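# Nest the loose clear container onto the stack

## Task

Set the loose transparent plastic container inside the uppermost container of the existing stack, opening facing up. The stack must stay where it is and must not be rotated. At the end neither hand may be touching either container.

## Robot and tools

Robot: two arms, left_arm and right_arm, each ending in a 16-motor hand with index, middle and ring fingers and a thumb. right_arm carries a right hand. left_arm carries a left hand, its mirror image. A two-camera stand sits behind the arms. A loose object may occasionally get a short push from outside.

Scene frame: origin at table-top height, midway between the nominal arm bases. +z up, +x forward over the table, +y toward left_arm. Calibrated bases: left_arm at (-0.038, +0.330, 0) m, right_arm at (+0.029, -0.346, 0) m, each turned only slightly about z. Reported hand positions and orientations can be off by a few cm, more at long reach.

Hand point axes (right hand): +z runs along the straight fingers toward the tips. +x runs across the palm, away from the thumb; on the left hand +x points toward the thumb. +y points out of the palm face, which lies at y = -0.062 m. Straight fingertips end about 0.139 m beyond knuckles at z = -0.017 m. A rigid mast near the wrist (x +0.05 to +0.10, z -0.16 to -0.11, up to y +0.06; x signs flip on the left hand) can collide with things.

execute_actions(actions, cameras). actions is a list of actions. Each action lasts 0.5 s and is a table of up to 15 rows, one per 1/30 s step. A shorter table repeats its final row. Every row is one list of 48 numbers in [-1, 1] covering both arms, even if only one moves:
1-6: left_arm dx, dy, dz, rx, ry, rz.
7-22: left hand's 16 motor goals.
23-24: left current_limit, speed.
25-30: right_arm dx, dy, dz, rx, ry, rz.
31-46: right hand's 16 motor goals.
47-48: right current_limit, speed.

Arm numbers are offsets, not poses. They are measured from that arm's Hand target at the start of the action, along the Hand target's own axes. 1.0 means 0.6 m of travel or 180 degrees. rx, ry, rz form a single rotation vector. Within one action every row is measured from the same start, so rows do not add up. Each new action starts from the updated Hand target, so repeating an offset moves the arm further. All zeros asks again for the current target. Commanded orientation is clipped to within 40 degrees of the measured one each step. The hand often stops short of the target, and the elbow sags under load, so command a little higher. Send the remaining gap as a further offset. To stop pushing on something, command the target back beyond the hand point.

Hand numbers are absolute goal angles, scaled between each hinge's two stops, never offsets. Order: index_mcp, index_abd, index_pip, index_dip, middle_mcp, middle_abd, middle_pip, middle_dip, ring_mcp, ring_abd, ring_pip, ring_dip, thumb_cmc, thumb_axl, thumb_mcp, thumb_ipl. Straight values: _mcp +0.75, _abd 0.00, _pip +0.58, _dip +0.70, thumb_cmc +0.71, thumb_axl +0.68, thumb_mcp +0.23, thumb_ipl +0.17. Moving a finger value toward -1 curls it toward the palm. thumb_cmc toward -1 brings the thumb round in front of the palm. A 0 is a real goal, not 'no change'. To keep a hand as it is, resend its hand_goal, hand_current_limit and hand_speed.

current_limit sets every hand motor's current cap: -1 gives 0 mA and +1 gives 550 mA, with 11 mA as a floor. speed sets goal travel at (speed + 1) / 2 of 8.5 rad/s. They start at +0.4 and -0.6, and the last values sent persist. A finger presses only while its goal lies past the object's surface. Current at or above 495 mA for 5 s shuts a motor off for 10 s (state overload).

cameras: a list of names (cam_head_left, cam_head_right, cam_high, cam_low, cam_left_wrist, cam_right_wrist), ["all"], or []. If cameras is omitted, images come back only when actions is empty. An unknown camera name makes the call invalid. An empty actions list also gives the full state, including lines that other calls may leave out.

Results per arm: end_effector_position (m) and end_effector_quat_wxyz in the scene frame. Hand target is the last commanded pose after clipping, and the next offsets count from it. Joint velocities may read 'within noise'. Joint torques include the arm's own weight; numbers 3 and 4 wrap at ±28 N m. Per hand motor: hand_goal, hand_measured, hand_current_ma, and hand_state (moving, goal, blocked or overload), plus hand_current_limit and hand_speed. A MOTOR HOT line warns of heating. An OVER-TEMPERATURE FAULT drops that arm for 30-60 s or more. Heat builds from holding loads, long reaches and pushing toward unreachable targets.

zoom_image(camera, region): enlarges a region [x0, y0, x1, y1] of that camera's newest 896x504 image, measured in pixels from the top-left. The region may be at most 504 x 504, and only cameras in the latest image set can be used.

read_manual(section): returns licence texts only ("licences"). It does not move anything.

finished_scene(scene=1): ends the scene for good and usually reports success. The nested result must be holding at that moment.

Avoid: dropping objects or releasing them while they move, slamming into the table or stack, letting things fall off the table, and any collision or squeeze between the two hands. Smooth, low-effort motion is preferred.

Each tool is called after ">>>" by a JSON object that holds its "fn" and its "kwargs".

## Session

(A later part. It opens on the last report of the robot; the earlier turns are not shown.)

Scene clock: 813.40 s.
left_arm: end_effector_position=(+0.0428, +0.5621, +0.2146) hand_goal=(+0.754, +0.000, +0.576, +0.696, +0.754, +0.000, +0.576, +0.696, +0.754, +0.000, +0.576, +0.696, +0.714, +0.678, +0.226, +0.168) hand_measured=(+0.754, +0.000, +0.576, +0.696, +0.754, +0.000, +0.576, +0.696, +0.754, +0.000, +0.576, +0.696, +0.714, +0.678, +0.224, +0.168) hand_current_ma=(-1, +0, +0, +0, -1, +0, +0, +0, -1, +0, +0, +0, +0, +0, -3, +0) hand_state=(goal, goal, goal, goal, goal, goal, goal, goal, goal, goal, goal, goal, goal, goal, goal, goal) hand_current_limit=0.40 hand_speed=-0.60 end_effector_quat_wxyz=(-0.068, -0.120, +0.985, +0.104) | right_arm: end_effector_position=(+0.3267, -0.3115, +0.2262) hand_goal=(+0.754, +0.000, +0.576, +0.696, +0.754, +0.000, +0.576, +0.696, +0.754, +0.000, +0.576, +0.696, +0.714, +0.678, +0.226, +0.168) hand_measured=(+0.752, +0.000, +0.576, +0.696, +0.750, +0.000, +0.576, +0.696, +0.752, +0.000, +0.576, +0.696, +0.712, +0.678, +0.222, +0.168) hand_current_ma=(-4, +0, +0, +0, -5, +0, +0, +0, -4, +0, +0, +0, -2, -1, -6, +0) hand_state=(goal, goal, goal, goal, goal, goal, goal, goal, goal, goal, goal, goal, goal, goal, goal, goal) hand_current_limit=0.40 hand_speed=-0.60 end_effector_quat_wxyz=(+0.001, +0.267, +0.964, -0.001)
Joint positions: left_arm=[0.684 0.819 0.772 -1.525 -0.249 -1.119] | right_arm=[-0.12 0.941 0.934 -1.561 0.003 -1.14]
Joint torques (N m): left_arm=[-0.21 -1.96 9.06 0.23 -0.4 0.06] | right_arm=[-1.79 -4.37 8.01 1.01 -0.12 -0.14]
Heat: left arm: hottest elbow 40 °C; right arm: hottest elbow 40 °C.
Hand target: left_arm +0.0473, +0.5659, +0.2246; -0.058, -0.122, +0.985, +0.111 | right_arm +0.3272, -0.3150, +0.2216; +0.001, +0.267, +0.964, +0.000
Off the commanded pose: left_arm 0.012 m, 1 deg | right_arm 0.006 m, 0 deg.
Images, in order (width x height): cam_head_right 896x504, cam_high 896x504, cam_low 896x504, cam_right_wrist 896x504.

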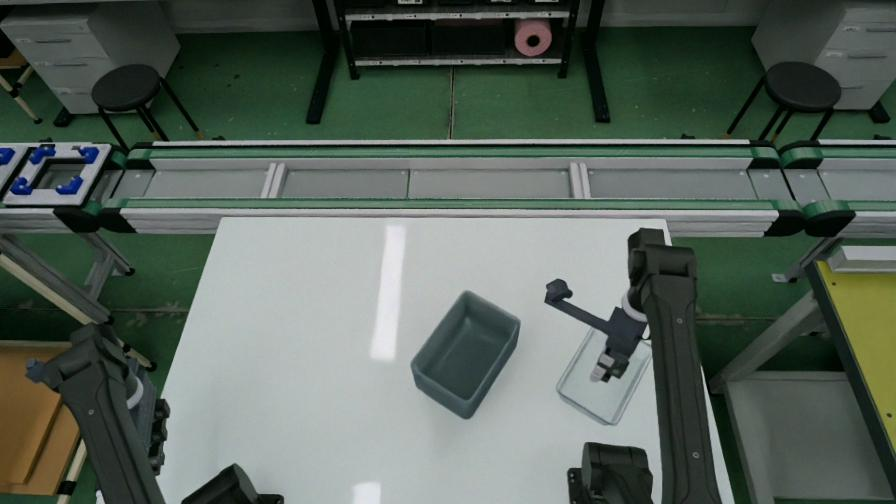

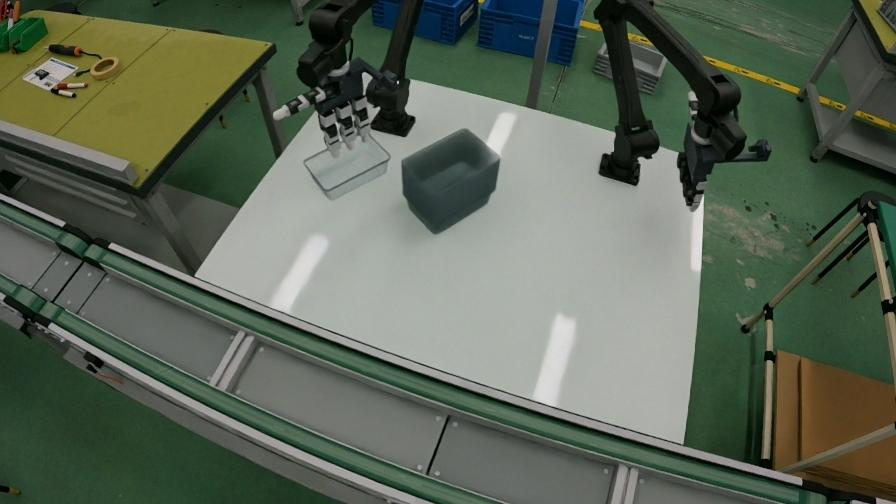

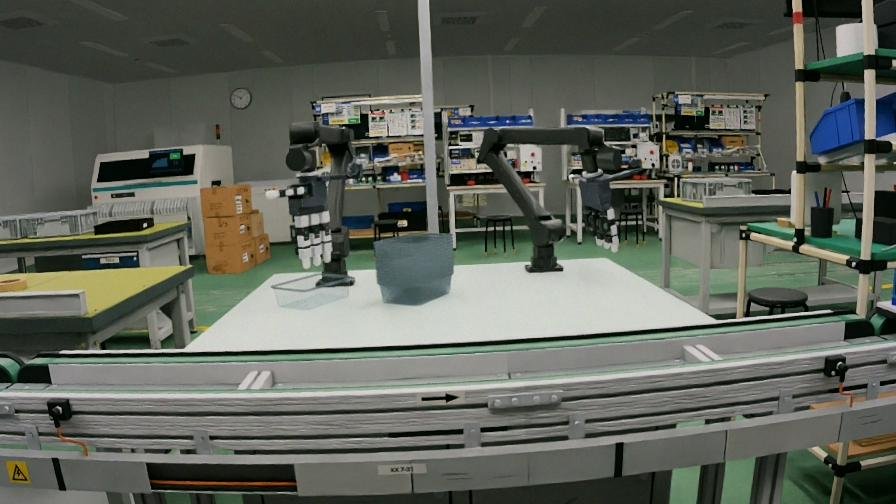

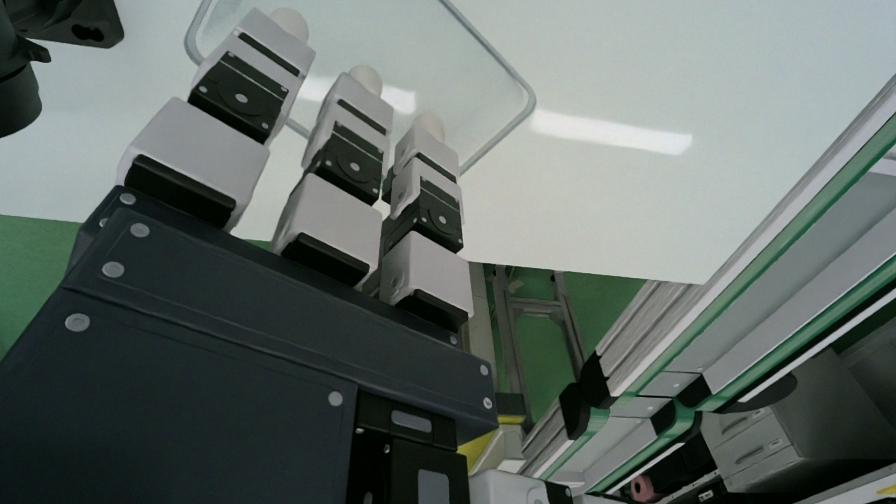

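>>> {"fn": "execute_actions", "kwargs": {"actions": [[[0,0,0,0,0,0,0.754,0,0.576,0.696,0.754,0,0.576,0.696,0.754,0,0.576,0.696,0.714,0.678,0.226,0.168,0.4,-0.6,-0.0133,-0.0083,0.05,0,0,0,0.754,0,0.576,0.696,0.754,0,0.576,0.696,0.754,0,0.576,0.696,0.714,0.678,0.226,0.168,0.4,-0.6]],[[0,0,0,0,0,0,0.754,0,0.576,0.696,0.754,0,0.576,0.696,0.754,0,0.576,0.696,0.714,0.678,0.226,0.168,0.4,-0.6,0,0,0.05,0,0,0,0.754,0,0.576,0.696,0.754,0,0.576,0.696,0.754,0,0.576,0.696,0.714,0.678,0.226,0.168,0.4,-0.6]]], "cameras": ["cam_high", "cam_low", "cam_head_left", "cam_right_wrist"]}}

>>> {"fn": "zoom_image", "kwargs": {"camera": "cam_high", "region": [280, 70, 420, 210]}}

>>> {"fn": "zoom_image", "kwargs": {"camera": "cam_low", "region": [260, 210, 370, 320]}}

>>> {"fn": "zoom_image", "kwargs": {"camera": "cam_right_wrist", "region": [100, 0, 600, 250]}}

Scene clock: 837.47 s.
left_arm: end_effector_position=(+0.0428, +0.5621, +0.2146) hand_goal=(+0.754, +0.000, +0.576, +0.696, +0.754, +0.000, +0.576, +0.696, +0.754, +0.000, +0.576, +0.696, +0.714, +0.678, +0.226, +0.168) hand_measured=(+0.754, +0.000, +0.576, +0.696, +0.754, +0.000, +0.576, +0.696, +0.754, +0.000, +0.576, +0.696, +0.714, +0.678, +0.224, +0.168) hand_current_ma=(-1, +0, +0, +0, -1, +0, +0, +0, -1, +0, +0, +0, +0, +0, -3, +0) hand_state=(goal, goal, goal, goal, goal, goal, goal, goal, goal, goal, goal, goal, goal, goal, goal, goal) hand_current_limit=0.40 hand_speed=-0.60 end_effector_quat_wxyz=(-0.068, -0.120, +0.985, +0.104) | right_arm: end_effector_position=(+0.3319, -0.3203, +0.1686) hand_goal=(+0.754, +0.000, +0.576, +0.696, +0.754, +0.000, +0.576, +0.696, +0.754, +0.000, +0.576, +0.696, +0.714, +0.678, +0.226, +0.168) hand_measured=(+0.752, +0.000, +0.576, +0.696, +0.750, +0.000, +0.576, +0.696, +0.752, +0.000, +0.576, +0.696, +0.712, +0.678, +0.222, +0.168) hand_current_ma=(-3, +0, +0, +0, -4, +0, +0, +0, -4, +0, +0, +0, -2, -1, -6, +0) hand_state=(goal, goal, goal, goal, goal, goal, goal, goal, goal, goal, goal, goal, goal, goal, goal, goal) hand_current_limit=0.40 hand_speed=-0.60 end_effector_quat_wxyz=(+0.005, +0.268, +0.964, -0.001)
Joint positions: left_arm=[0.684 0.819 0.772 -1.525 -0.249 -1.119] | right_arm=[-0.153 0.969 0.797 -1.388 0.003 -1.172]
Joint torques (N m): left_arm=[-0.44 -2.02 9.05 0.21 -0.39 0.07] | right_arm=[-1.67 -4.07 7.82 1.09 -0.14 -0.14]
Heat: left arm: hottest elbow 40 °C; right arm: hottest elbow 39 °C.
Hand target: left_arm +0.0473, +0.5659, +0.2246; -0.058, -0.122, +0.985, +0.111 | right_arm +0.3315, -0.3235, +0.1615; +0.001, +0.267, +0.964, +0.000
Off the commanded pose: left_arm 0.012 m, 1 deg | right_arm 0.008 m, 1 deg.
Images, in order (width x height): cam_head_left 896x504, cam_high 896x504, cam_low 896x504, cam_right_wrist 896x504.

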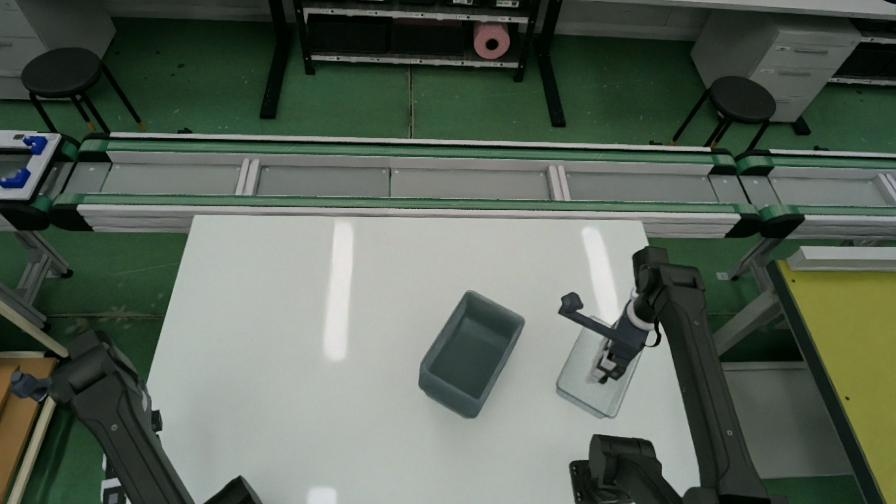

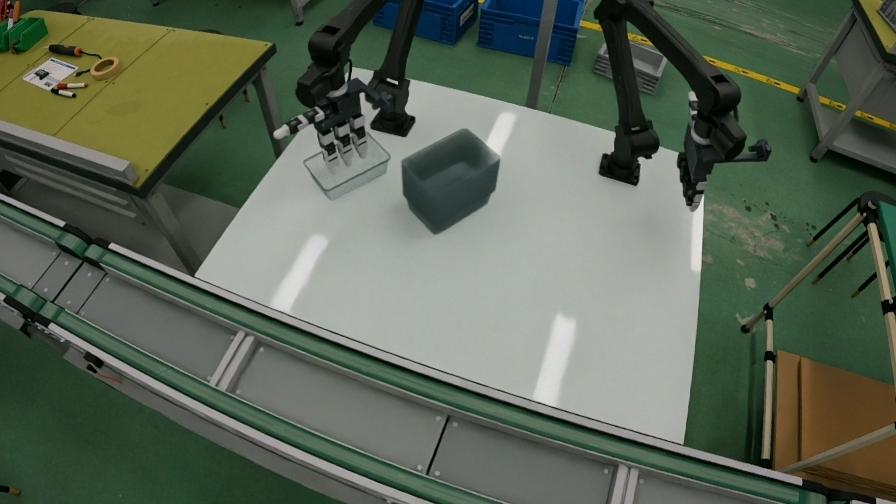

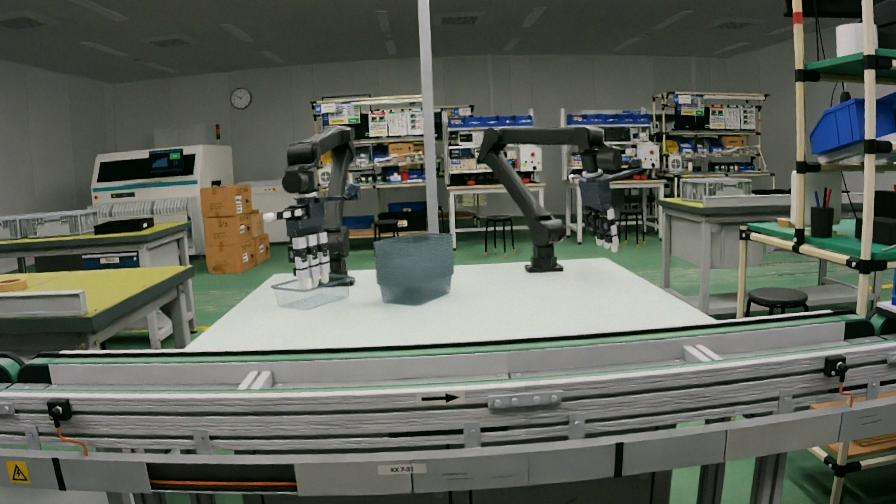

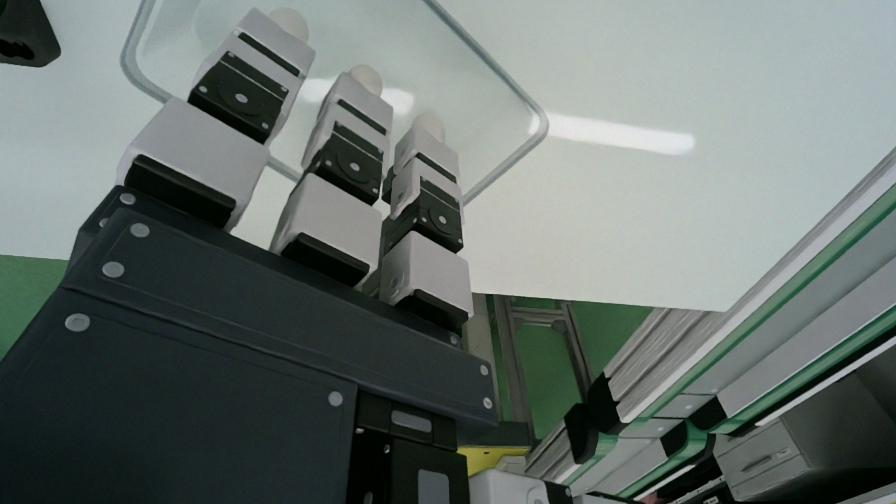

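Scaled by 3.600.

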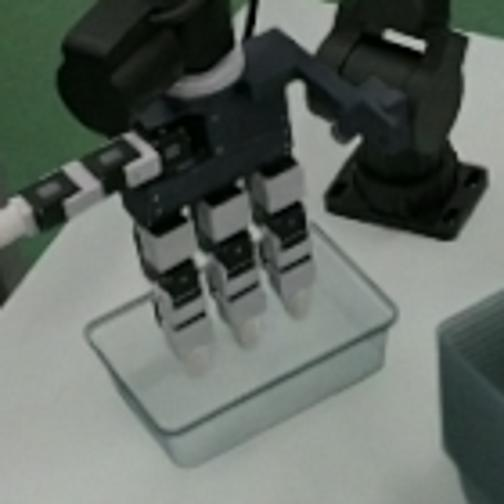

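Scaled by 4.582.

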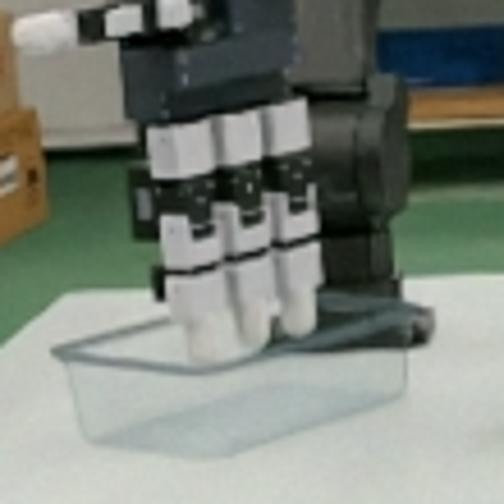

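Scaled by 1.008.

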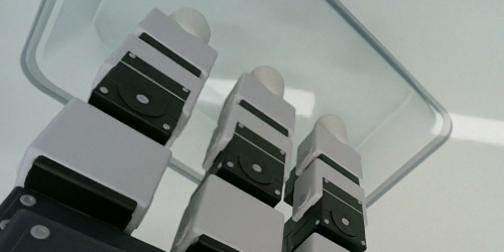

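>>> {"fn": "execute_actions", "kwargs": {"actions": [[[0,0,0,0,0,0,0.754,0,0.576,0.696,0.754,0,0.576,0.696,0.754,0,0.576,0.696,0.714,0.678,0.226,0.168,0.4,-0.6,0.0083,-0.03,0,0,0,0,0.754,0,0.576,0.696,0.754,0,0.576,0.696,0.754,0,0.576,0.696,0.714,0.678,0.226,0.168,0.4,-0.6]],[[0,0,0,0,0,0,0.754,0,0.576,0.696,0.754,0,0.576,0.696,0.754,0,0.576,0.696,0.714,0.678,0.226,0.168,0.4,-0.6,0,0,0.04,0,0,0,0.754,0,0.576,0.696,0.754,0,0.576,0.696,0.754,0,0.576,0.696,0.714,0.678,0.226,0.168,0.4,-0.6]]], "cameras": ["cam_high", "cam_low", "cam_head_left", "cam_right_wrist"]}}

>>> {"fn": "zoom_image", "kwargs": {"camera": "cam_high", "region": [280, 70, 420, 210]}}

>>> {"fn": "zoom_image", "kwargs": {"camera": "cam_low", "region": [260, 210, 370, 320]}}

>>> {"fn": "zoom_image", "kwargs": {"camera": "cam_right_wrist", "region": [100, 0, 600, 250]}}

Scene clock: 880.70 s.
left_arm: end_effector_position=(+0.0428, +0.5621, +0.2146) hand_goal=(+0.754, +0.000, +0.576, +0.696, +0.754, +0.000, +0.576, +0.696, +0.754, +0.000, +0.576, +0.696, +0.714, +0.678, +0.226, +0.168) hand_measured=(+0.754, +0.000, +0.576, +0.696, +0.754, +0.000, +0.576, +0.696, +0.754, +0.000, +0.576, +0.696, +0.714, +0.678, +0.224, +0.168) hand_current_ma=(-1, +0, +0, +0, -1, +0, +0, +0, -1, +0, +0, +0, +0, +0, -3, +0) hand_state=(goal, goal, goal, goal, goal, goal, goal, goal, goal, goal, goal, goal, goal, goal, goal, goal) hand_current_limit=0.40 hand_speed=-0.60 end_effector_quat_wxyz=(-0.068, -0.120, +0.985, +0.104) | right_arm: end_effector_position=(+0.3194, -0.3334, +0.1442) hand_goal=(+0.754, +0.000, +0.576, +0.696, +0.754, +0.000, +0.576, +0.696, +0.754, +0.000, +0.576, +0.696, +0.714, +0.678, +0.226, +0.168) hand_measured=(+0.752, +0.000, +0.576, +0.696, +0.752, +0.000, +0.576, +0.696, +0.752, +0.000, +0.576, +0.696, +0.712, +0.678, +0.222, +0.168) hand_current_ma=(-3, +0, +0, +0, -4, +0, +0, +0, -4, +0, +0, +0, -1, -1, -6, +0) hand_state=(goal, goal, goal, goal, goal, goal, goal, goal, goal, goal, goal, goal, goal, goal, goal, goal) hand_current_limit=0.40 hand_speed=-0.60 end_effector_quat_wxyz=(+0.005, +0.268, +0.964, -0.001)
Joint positions: left_arm=[0.684 0.819 0.772 -1.525 -0.249 -1.119] | right_arm=[-0.217 0.955 0.724 -1.331 0.003 -1.236]
Joint torques (N m): left_arm=[-0.26 -2.08 9.05 0.23 -0.4 0.06] | right_arm=[-1.79 -3.96 7.66 1.09 -0.12 -0.15]
Heat: left arm: hottest elbow 40 °C; right arm: hottest elbow 40 °C.
Hand target: left_arm +0.0473, +0.5659, +0.2246; -0.058, -0.122, +0.985, +0.111 | right_arm +0.3181, -0.3364, +0.1376; +0.001, +0.267, +0.964, +0.000
Off the commanded pose: left_arm 0.012 m, 1 deg | right_arm 0.007 m, 0 deg.
Images, in order (width x height): cam_head_left 896x504, cam_high 896x504, cam_low 896x504, cam_right_wrist 896x504.

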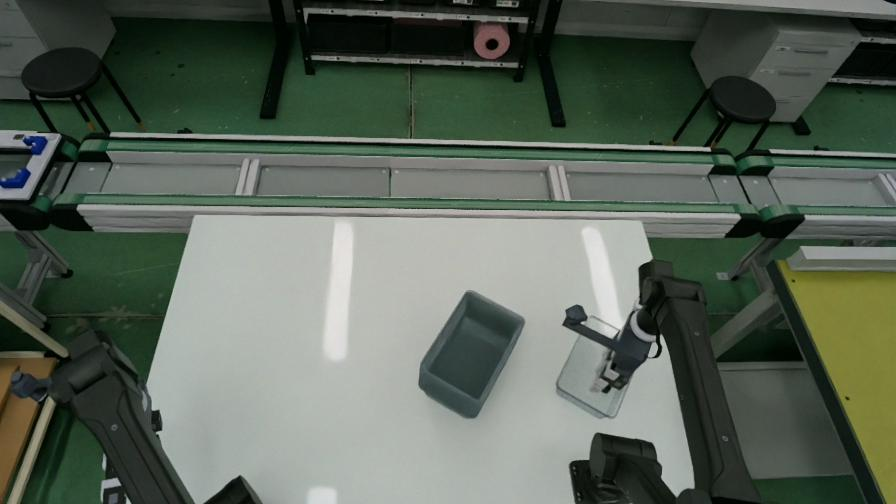

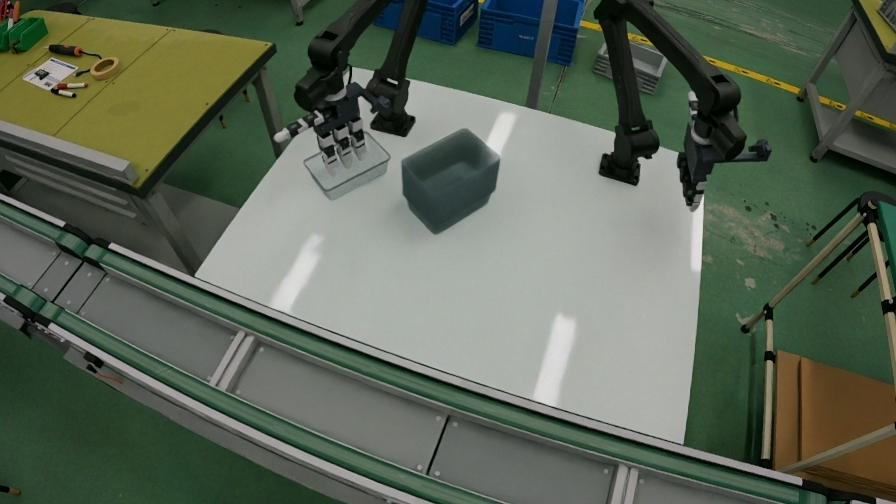

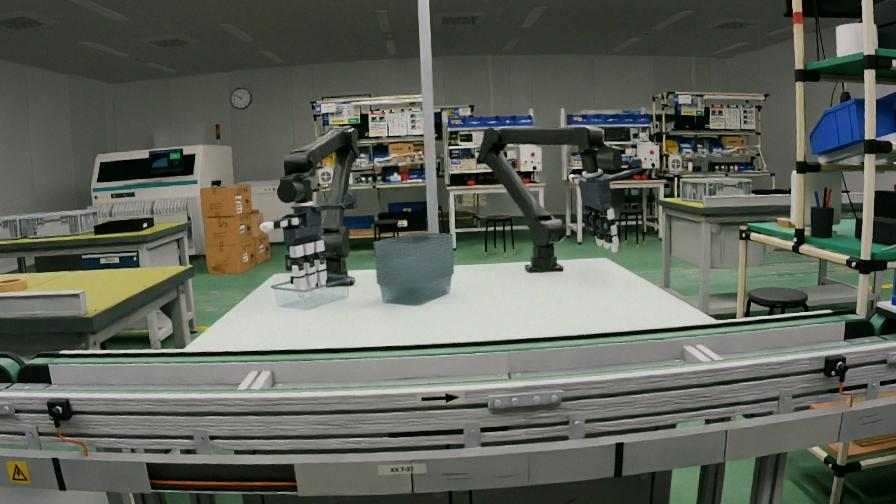

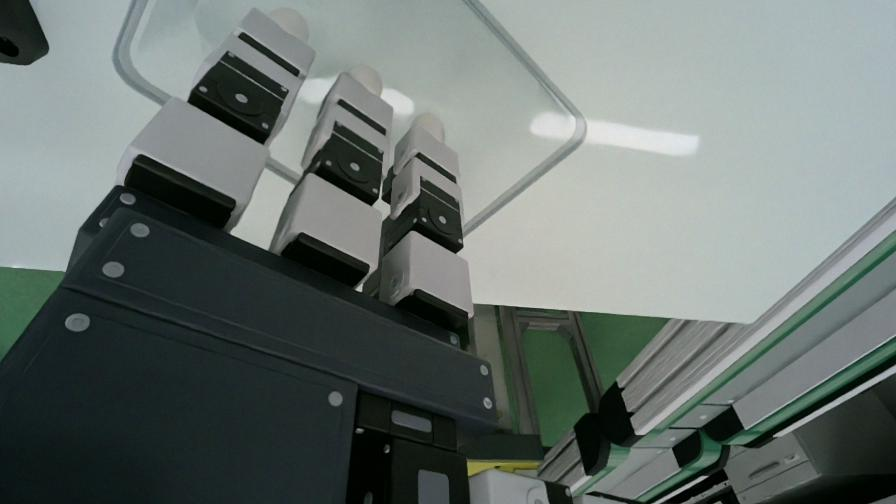

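Scaled by 3.600.

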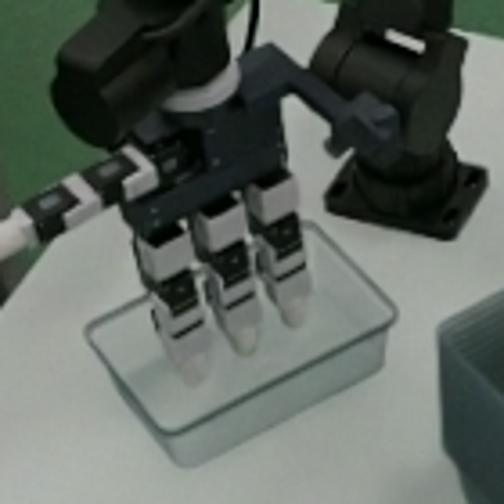

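Scaled by 4.582.

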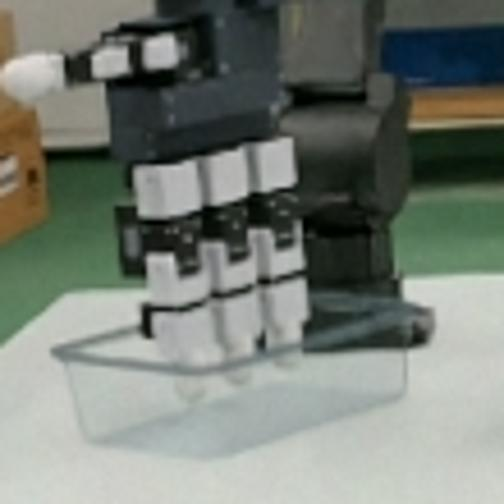

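Scaled by 1.008.

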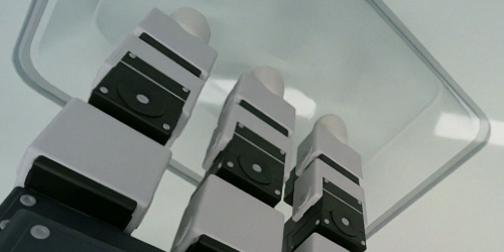

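>>> {"fn": "execute_actions", "kwargs": {"actions": [[[0,0,0,0,0,0,0.754,0,0.576,0.696,0.754,0,0.576,0.696,0.754,0,0.576,0.696,0.714,0.678,0.226,0.168,0.4,-0.6,0,0,0.01,0,0,0,0.754,0.12,0.576,0.696,0.754,0,0.576,0.696,0.754,-0.12,0.576,0.696,0.714,0.678,0.226,0.168,0.4,-0.8]],[[0,0,0,0,0,0,0.754,0,0.576,0.696,0.754,0,0.576,0.696,0.754,0,0.576,0.696,0.714,0.678,0.226,0.168,0.4,-0.6,0,0,0,0,0,0,0.754,0.25,0.576,0.696,0.754,0,0.576,0.696,0.754,-0.25,0.576,0.696,0.714,0.678,0.226,0.168,0.4,-0.8]]], "cameras": ["cam_right_wrist", "cam_low"]}}

>>> {"fn": "zoom_image", "kwargs": {"camera": "cam_low", "region": [260, 210, 370, 320]}}

Scene clock: 901.57 s.
left_arm: end_effector_position=(+0.0428, +0.5621, +0.2146) hand_goal=(+0.754, +0.000, +0.576, +0.696, +0.754, +0.000, +0.576, +0.696, +0.754, +0.000, +0.576, +0.696, +0.714, +0.678, +0.226, +0.168) hand_measured=(+0.754, +0.000, +0.576, +0.696, +0.754, +0.000, +0.576, +0.696, +0.754, +0.000, +0.576, +0.696, +0.714, +0.678, +0.224, +0.168) hand_current_ma=(-1, +0, +0, +0, -1, +0, +0, +0, -1, +0, +0, +0, +0, +0, -3, +0) hand_state=(goal, goal, goal, goal, goal, goal, goal, goal, goal, goal, goal, goal, goal, goal, goal, goal) hand_current_limit=0.40 hand_speed=-0.60 end_effector_quat_wxyz=(-0.068, -0.120, +0.985, +0.104) | right_arm: end_effector_position=(+0.3202, -0.3336, +0.1400) hand_goal=(+0.754, +0.250, +0.576, +0.696, +0.754, +0.000, +0.576, +0.696, +0.754, -0.250, +0.576, +0.696, +0.714, +0.678, +0.226, +0.168) hand_measured=(+0.752, +0.244, +0.576, +0.696, +0.752, +0.000, +0.576, +0.696, +0.752, -0.244, +0.576, +0.696, +0.712, +0.678, +0.222, +0.168) hand_current_ma=(-3, -7, +0, +0, -4, +0, +0, +0, -4, +8, +0, +0, -1, -1, -6, +0) hand_state=(goal, goal, goal, goal, goal, goal, goal, goal, goal, goal, goal, goal, goal, goal, goal, goal) hand_current_limit=0.40 hand_speed=-0.80 end_effector_quat_wxyz=(+0.007, +0.267, +0.964, -0.001)
Joint positions: left_arm=[0.684 0.819 0.772 -1.525 -0.249 -1.119] | right_arm=[-0.217 0.956 0.713 -1.313 0.003 -1.237]
Joint torques (N m): left_arm=[-0.38 -2.02 9.03 0.27 -0.4 0.07] | right_arm=[-1.73 -3.66 7.51 1.1 -0.14 -0.15]
Heat: left arm: hottest elbow 40 °C; right arm: hottest elbow 40 °C.
Hand target: left_arm +0.0473, +0.5659, +0.2246; -0.058, -0.122, +0.985, +0.111 | right_arm +0.3180, -0.3364, +0.1316; +0.001, +0.267, +0.964, +0.000
Off the commanded pose: left_arm 0.012 m, 1 deg | right_arm 0.009 m, 1 deg.
Images, in order (width x height): cam_low 896x504, cam_right_wrist 896x504.

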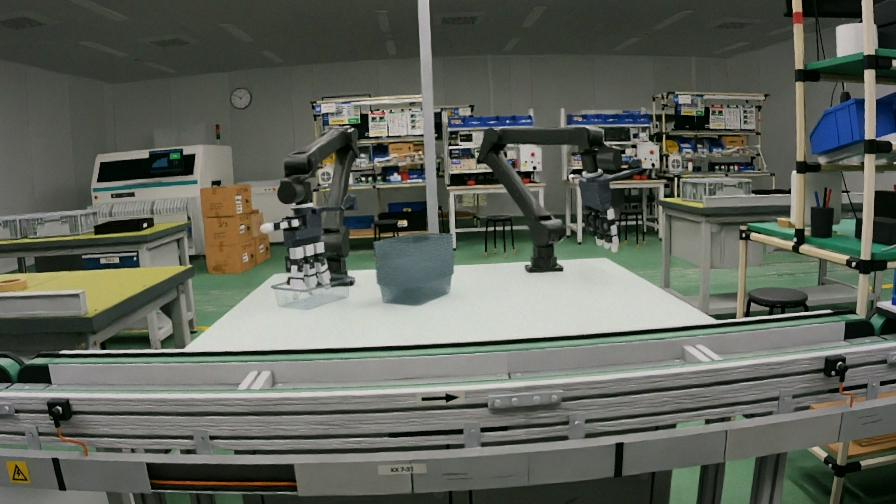

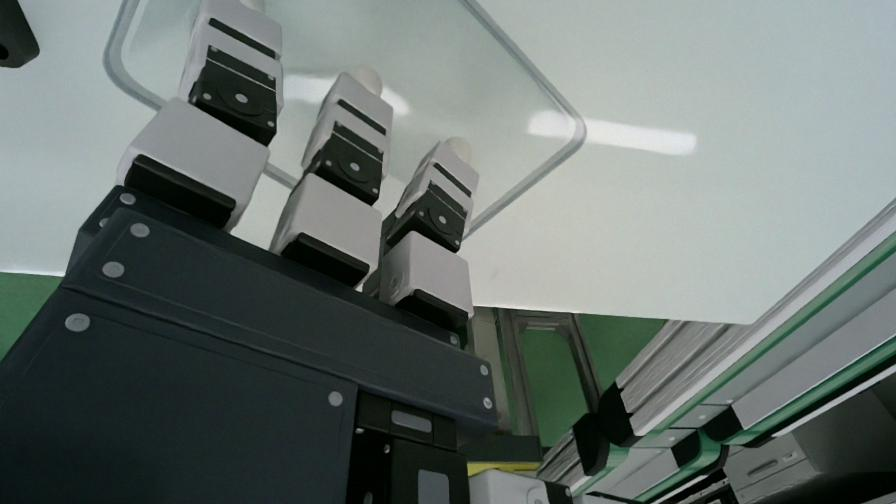

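Scaled by 4.582.

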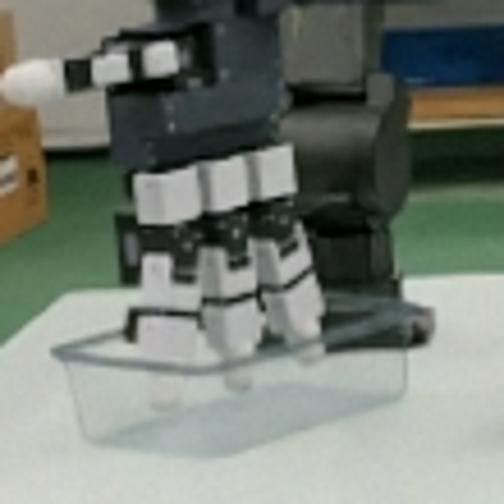

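>>> {"fn": "execute_actions", "kwargs": {"actions": [[[0,0,0,0,0,0,0.754,0,0.576,0.696,0.754,0,0.576,0.696,0.754,0,0.576,0.696,0.714,0.678,0.226,0.168,0.4,-0.6,0,0,0,0,0,0,0.754,0.35,0.576,0.696,0.754,0,0.576,0.696,0.754,-0.35,0.576,0.696,0.714,0.678,0.226,0.168,0.4,-0.8]],[[0,0,0,0,0,0,0.754,0,0.576,0.696,0.754,0,0.576,0.696,0.754,0,0.576,0.696,0.714,0.678,0.226,0.168,0.4,-0.6,0,0,0,0,0,0,0.754,0.45,0.576,0.696,0.754,0,0.576,0.696,0.754,-0.45,0.576,0.696,0.714,0.678,0.226,0.168,0.4,-0.8]]], "cameras": ["cam_right_wrist", "cam_low", "cam_high"]}}

>>> {"fn": "zoom_image", "kwargs": {"camera": "cam_low", "region": [260, 210, 370, 320]}}

>>> {"fn": "zoom_image", "kwargs": {"camera": "cam_high", "region": [280, 70, 420, 210]}}

Scene clock: 912.20 s.
left_arm: end_effector_position=(+0.0428, +0.5621, +0.2146) hand_goal=(+0.754, +0.000, +0.576, +0.696, +0.754, +0.000, +0.576, +0.696, +0.754, +0.000, +0.576, +0.696, +0.714, +0.678, +0.226, +0.168) hand_measured=(+0.754, +0.000, +0.576, +0.696, +0.754, +0.000, +0.576, +0.696, +0.754, +0.000, +0.576, +0.696, +0.714, +0.678, +0.224, +0.168) hand_current_ma=(-1, +0, +0, +0, -1, +0, +0, +0, -1, +0, +0, +0, +0, +0, -3, +0) hand_state=(goal, goal, goal, goal, goal, goal, goal, goal, goal, goal, goal, goal, goal, goal, goal, goal) hand_current_limit=0.40 hand_speed=-0.60 end_effector_quat_wxyz=(-0.068, -0.120, +0.985, +0.104) | right_arm: end_effector_position=(+0.3202, -0.3336, +0.1400) hand_goal=(+0.754, +0.450, +0.576, +0.696, +0.754, +0.000, +0.576, +0.696, +0.754, -0.450, +0.576, +0.696, +0.714, +0.678, +0.226, +0.168) hand_measured=(+0.752, +0.430, +0.576, +0.696, +0.752, +0.000, +0.576, +0.696, +0.752, -0.426, +0.576, +0.696, +0.712, +0.678, +0.222, +0.168) hand_current_ma=(-3, -37, +0, +0, -4, +0, +0, +0, -4, +45, +0, +0, -1, -1, -6, +0) hand_state=(goal, goal, goal, goal, goal, goal, goal, goal, goal, blocked, goal, goal, goal, goal, goal, goal) hand_current_limit=0.40 hand_speed=-0.80 end_effector_quat_wxyz=(+0.007, +0.267, +0.964, -0.001)
Joint positions: left_arm=[0.684 0.819 0.772 -1.525 -0.249 -1.119] | right_arm=[-0.217 0.956 0.713 -1.313 0.003 -1.237]
Joint torques (N m): left_arm=[-0.32 -1.96 9.03 0.24 -0.4 0.06] | right_arm=[-1.67 -3.66 7.51 1.07 -0.14 -0.14]
Heat: left arm: hottest elbow 40 °C; right arm: hottest elbow 40 °C.
Hand target: left_arm +0.0473, +0.5659, +0.2246; -0.058, -0.122, +0.985, +0.111 | right_arm +0.3180, -0.3364, +0.1316; +0.001, +0.267, +0.964, +0.000
Off the commanded pose: left_arm 0.012 m, 1 deg | right_arm 0.009 m, 1 deg.
Images, in order (width x height): cam_high 896x504, cam_low 896x504, cam_right_wrist 896x504.

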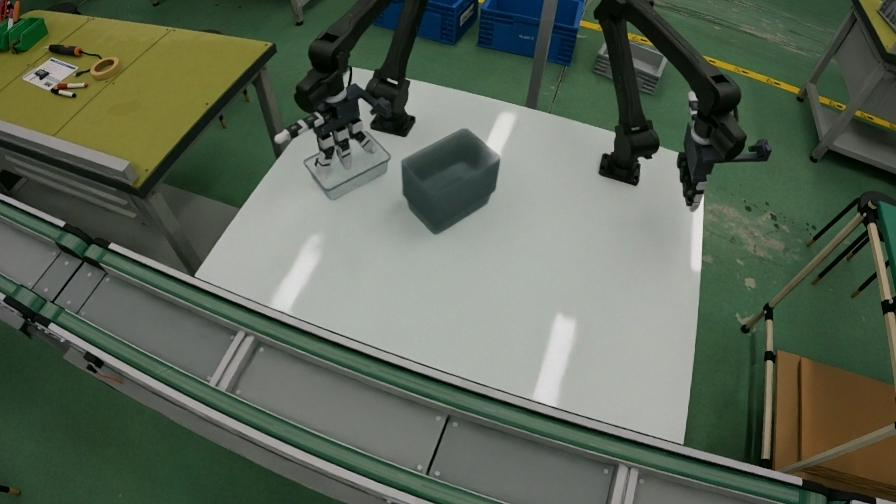

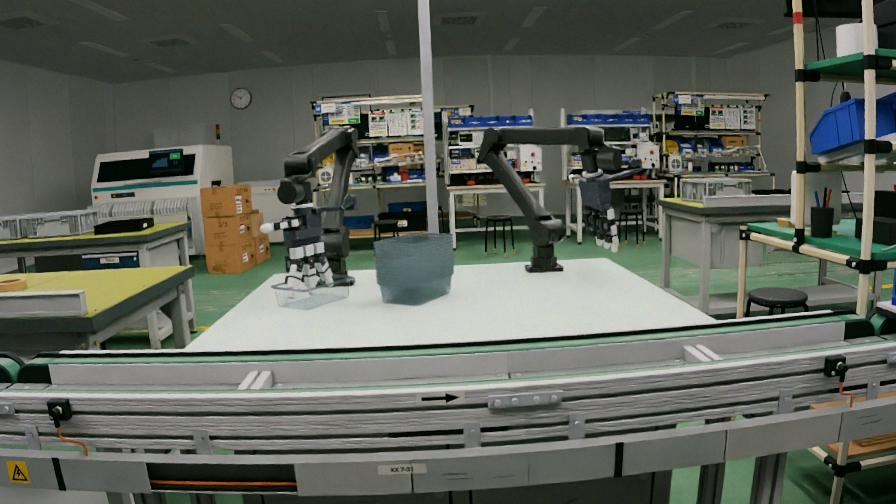

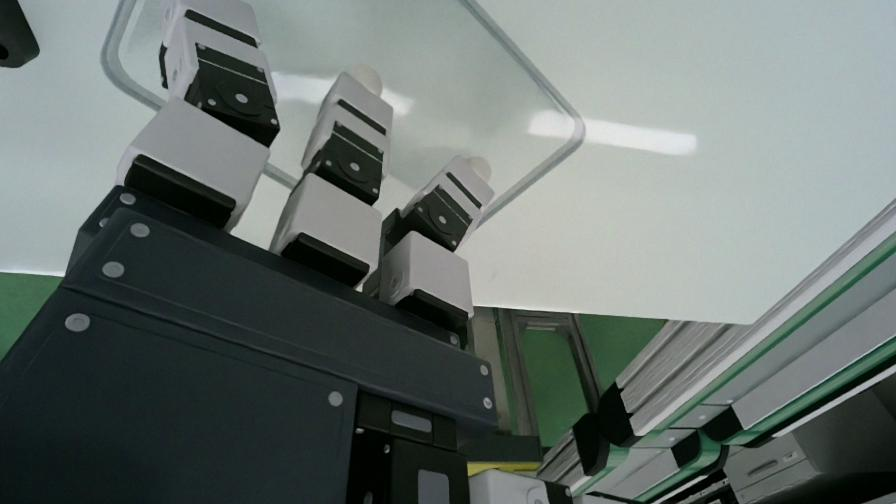

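Scaled by 4.582.

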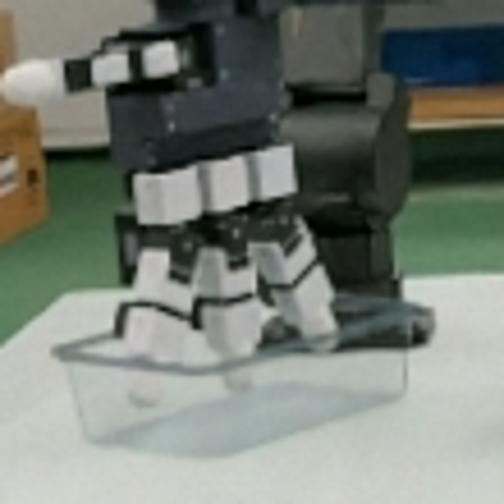

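Scaled by 3.600.

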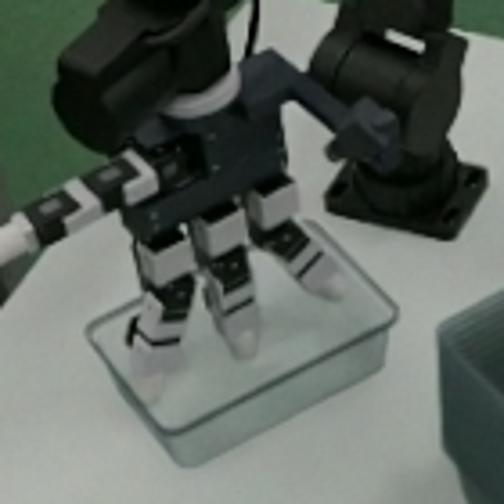

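>>> {"fn": "execute_actions", "kwargs": {"actions": [[[0,0,0,0,0,0,0.754,0,0.576,0.696,0.754,0,0.576,0.696,0.754,0,0.576,0.696,0.714,0.678,0.226,0.168,0.4,-0.6,0,0,0,0,0,0,0.754,0.55,0.576,0.696,0.754,0,0.576,0.696,0.754,-0.55,0.576,0.696,0.714,0.678,0.226,0.168,0.4,-0.85]],[[0,0,0,0,0,0,0.754,0,0.576,0.696,0.754,0,0.576,0.696,0.754,0,0.576,0.696,0.714,0.678,0.226,0.168,0.4,-0.6,0,0,0,0,0,0,0.754,0.65,0.576,0.696,0.754,0,0.576,0.696,0.754,-0.65,0.576,0.696,0.714,0.678,0.226,0.168,0.4,-0.85]]], "cameras": ["cam_right_wrist"]}}

Scene clock: 933.67 s.
left_arm: end_effector_position=(+0.0428, +0.5621, +0.2146) hand_goal=(+0.754, +0.000, +0.576, +0.696, +0.754, +0.000, +0.576, +0.696, +0.754, +0.000, +0.576, +0.696, +0.714, +0.678, +0.226, +0.168) hand_measured=(+0.754, +0.000, +0.576, +0.696, +0.754, +0.000, +0.576, +0.696, +0.754, +0.000, +0.576, +0.696, +0.714, +0.678, +0.224, +0.168) hand_current_ma=(-1, +0, +0, +0, -1, +0, +0, +0, -1, +0, +0, +0, +0, +0, -3, +0) hand_state=(goal, goal, goal, goal, goal, goal, goal, goal, goal, goal, goal, goal, goal, goal, goal, goal) hand_current_limit=0.40 hand_speed=-0.60 end_effector_quat_wxyz=(-0.068, -0.120, +0.985, +0.104) | right_arm: end_effector_position=(+0.3202, -0.3335, +0.1400) hand_goal=(+0.754, +0.650, +0.576, +0.696, +0.754, +0.000, +0.576, +0.696, +0.754, -0.650, +0.576, +0.696, +0.714, +0.678, +0.226, +0.168) hand_measured=(+0.752, +0.440, +0.576, +0.696, +0.752, +0.000, +0.576, +0.696, +0.752, -0.430, +0.576, +0.696, +0.712, +0.678, +0.222, +0.168) hand_current_ma=(-3, -385, +0, +0, -4, +0, +0, +0, -4, +385, +0, +0, -1, -1, -6, +0) hand_state=(goal, blocked, goal, goal, goal, goal, goal, goal, goal, blocked, goal, goal, goal, goal, goal, goal) hand_current_limit=0.40 hand_speed=-0.85 end_effector_quat_wxyz=(+0.007, +0.267, +0.964, -0.001)
Joint positions: left_arm=[0.684 0.819 0.772 -1.525 -0.249 -1.119] | right_arm=[-0.217 0.956 0.713 -1.313 0.002 -1.237]
Joint torques (N m): left_arm=[-0.38 -2.02 9.03 0.24 -0.39 0.06] | right_arm=[-1.61 -3.78 7.5 1.07 -0.12 -0.14]
Heat: left arm: hottest elbow 40 °C; right arm: hottest elbow 40 °C.
Hand target: left_arm +0.0473, +0.5659, +0.2246; -0.058, -0.122, +0.985, +0.111 | right_arm +0.3180, -0.3364, +0.1317; +0.001, +0.267, +0.964, +0.000
Off the commanded pose: left_arm 0.012 m, 1 deg | right_arm 0.009 m, 1 deg.
Images, in order (width x height): cam_right_wrist 896x504.

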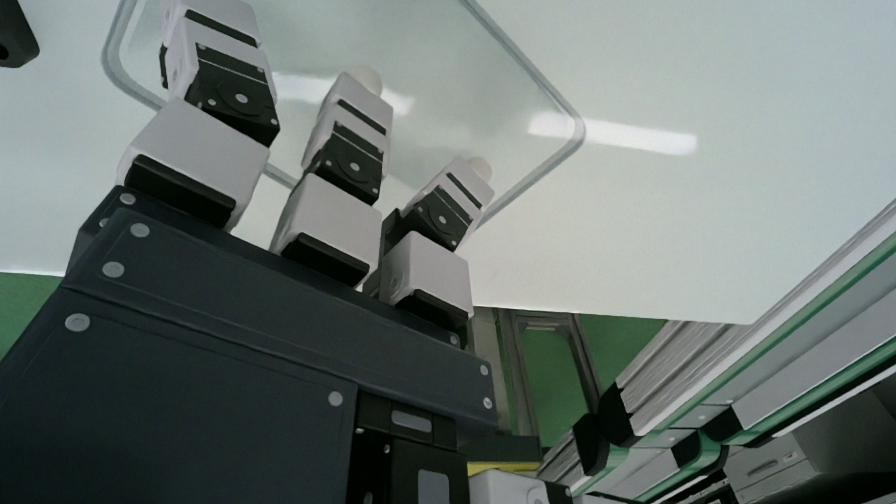

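>>> {"fn": "execute_actions", "kwargs": {"actions": [[[0,0,0,0,0,0,0.754,0,0.576,0.696,0.754,0,0.576,0.696,0.754,0,0.576,0.696,0.714,0.678,0.226,0.168,0.4,-0.6,0,0,-0.03,0,0,0,0.754,0.65,0.576,0.696,0.754,0,0.576,0.696,0.754,-0.65,0.576,0.696,0.714,0.678,0.226,0.168,0.4,-0.85]],[[0,0,0,0,0,0,0.754,0,0.576,0.696,0.754,0,0.576,0.696,0.754,0,0.576,0.696,0.714,0.678,0.226,0.168,0.4,-0.6,0,0,-0.04,0,0,0,0.754,0.65,0.576,0.696,0.754,0,0.576,0.696,0.754,-0.65,0.576,0.696,0.714,0.678,0.226,0.168,0.4,-0.85]]], "cameras": ["cam_right_wrist", "cam_low", "cam_high"]}}

>>> {"fn": "zoom_image", "kwargs": {"camera": "cam_low", "region": [260, 210, 370, 320]}}

>>> {"fn": "zoom_image", "kwargs": {"camera": "cam_high", "region": [280, 70, 420, 210]}}

Scene clock: 947.23 s.
left_arm: end_effector_position=(+0.0428, +0.5621, +0.2146) hand_goal=(+0.754, +0.000, +0.576, +0.696, +0.754, +0.000, +0.576, +0.696, +0.754, +0.000, +0.576, +0.696, +0.714, +0.678, +0.226, +0.168) hand_measured=(+0.754, +0.000, +0.576, +0.696, +0.754, +0.000, +0.576, +0.696, +0.754, +0.000, +0.576, +0.696, +0.714, +0.678, +0.224, +0.168) hand_current_ma=(-1, +0, +0, +0, -1, +0, +0, +0, -1, +0, +0, +0, +0, +0, -3, +0) hand_state=(goal, goal, goal, goal, goal, goal, goal, goal, goal, goal, goal, goal, goal, goal, goal, goal) hand_current_limit=0.40 hand_speed=-0.60 end_effector_quat_wxyz=(-0.068, -0.120, +0.985, +0.104) | right_arm: end_effector_position=(+0.3032, -0.3299, +0.1476) hand_goal=(+0.754, +0.650, +0.576, +0.696, +0.754, +0.000, +0.576, +0.696, +0.754, -0.650, +0.576, +0.696, +0.714, +0.678, +0.226, +0.168) hand_measured=(+0.752, +0.446, +0.576, +0.696, +0.752, +0.000, +0.576, +0.696, +0.752, -0.430, +0.576, +0.696, +0.712, +0.678, +0.222, +0.168) hand_current_ma=(-4, -385, +0, +0, -4, +0, +0, +0, -3, +385, +0, +0, -1, -1, -6, +0) hand_state=(goal, blocked, goal, goal, goal, goal, goal, goal, goal, blocked, goal, goal, goal, goal, goal, goal) hand_current_limit=0.40 hand_speed=-0.85 end_effector_quat_wxyz=(-0.026, +0.267, +0.963, -0.003)
Joint positions: left_arm=[0.684 0.819 0.772 -1.525 -0.249 -1.119] | right_arm=[-0.217 0.946 0.735 -1.412 0.002 -1.237]
Joint torques (N m): left_arm=[-0.32 -1.9 9.02 0.23 -0.39 0.07] | right_arm=[-1.61 -5.01 12.33 0.08 -0.11 -0.13]
Heat: left arm: hottest elbow 40 °C; right arm: hottest elbow 40 °C.
Hand target: left_arm +0.0473, +0.5659, +0.2246; -0.058, -0.122, +0.985, +0.111 | right_arm +0.3179, -0.3363, +0.1735; +0.000, +0.267, +0.964, +0.000
Off the commanded pose: left_arm 0.012 m, 1 deg | right_arm 0.031 m, 3 deg.
Images, in order (width x height): cam_high 896x504, cam_low 896x504, cam_right_wrist 896x504.

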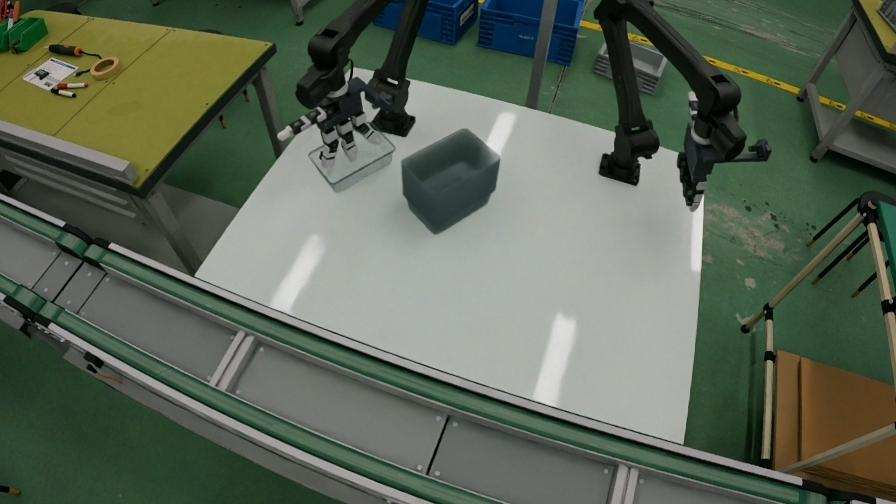

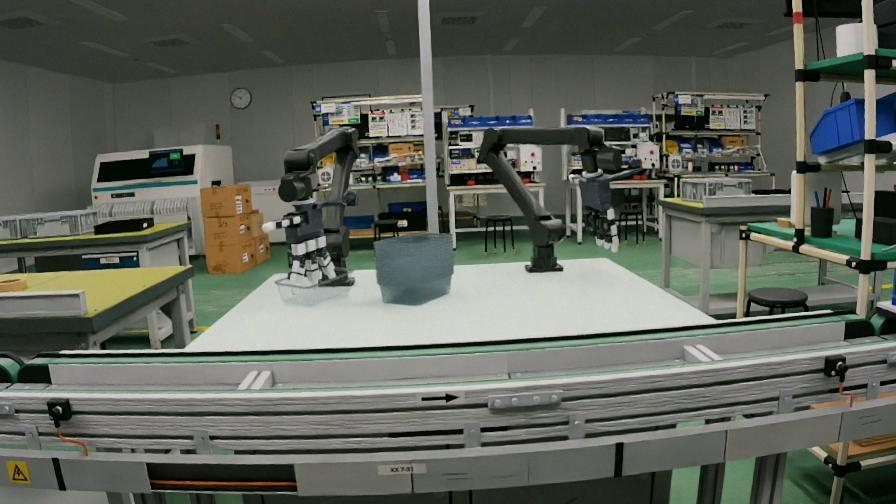

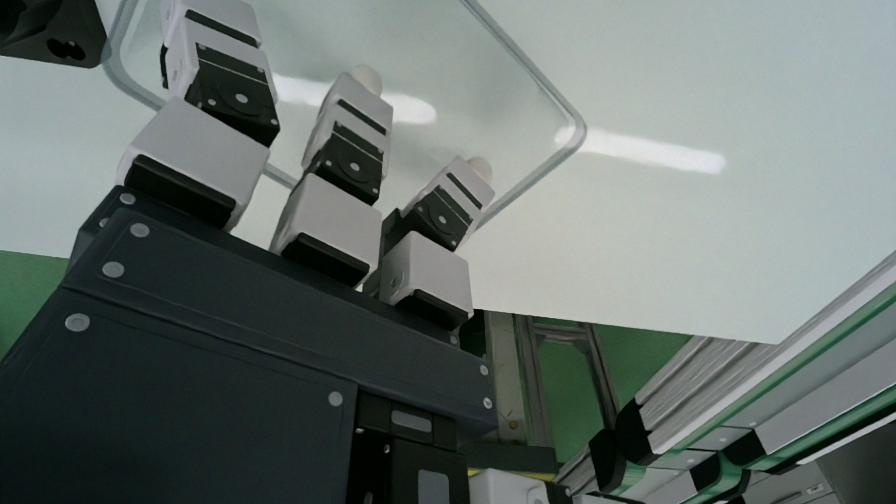

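Scaled by 4.582.

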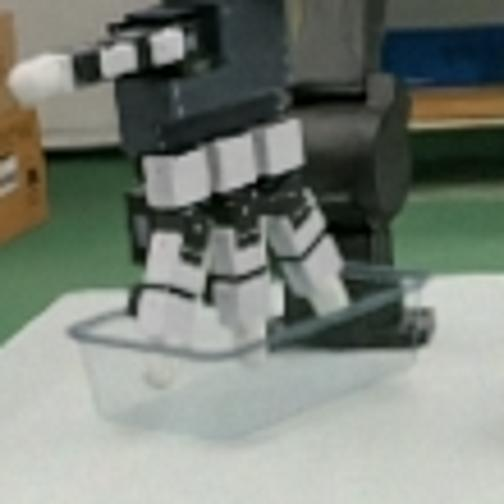

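Scaled by 3.600.

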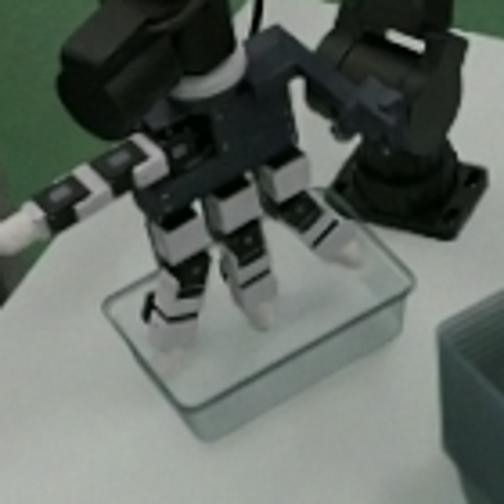

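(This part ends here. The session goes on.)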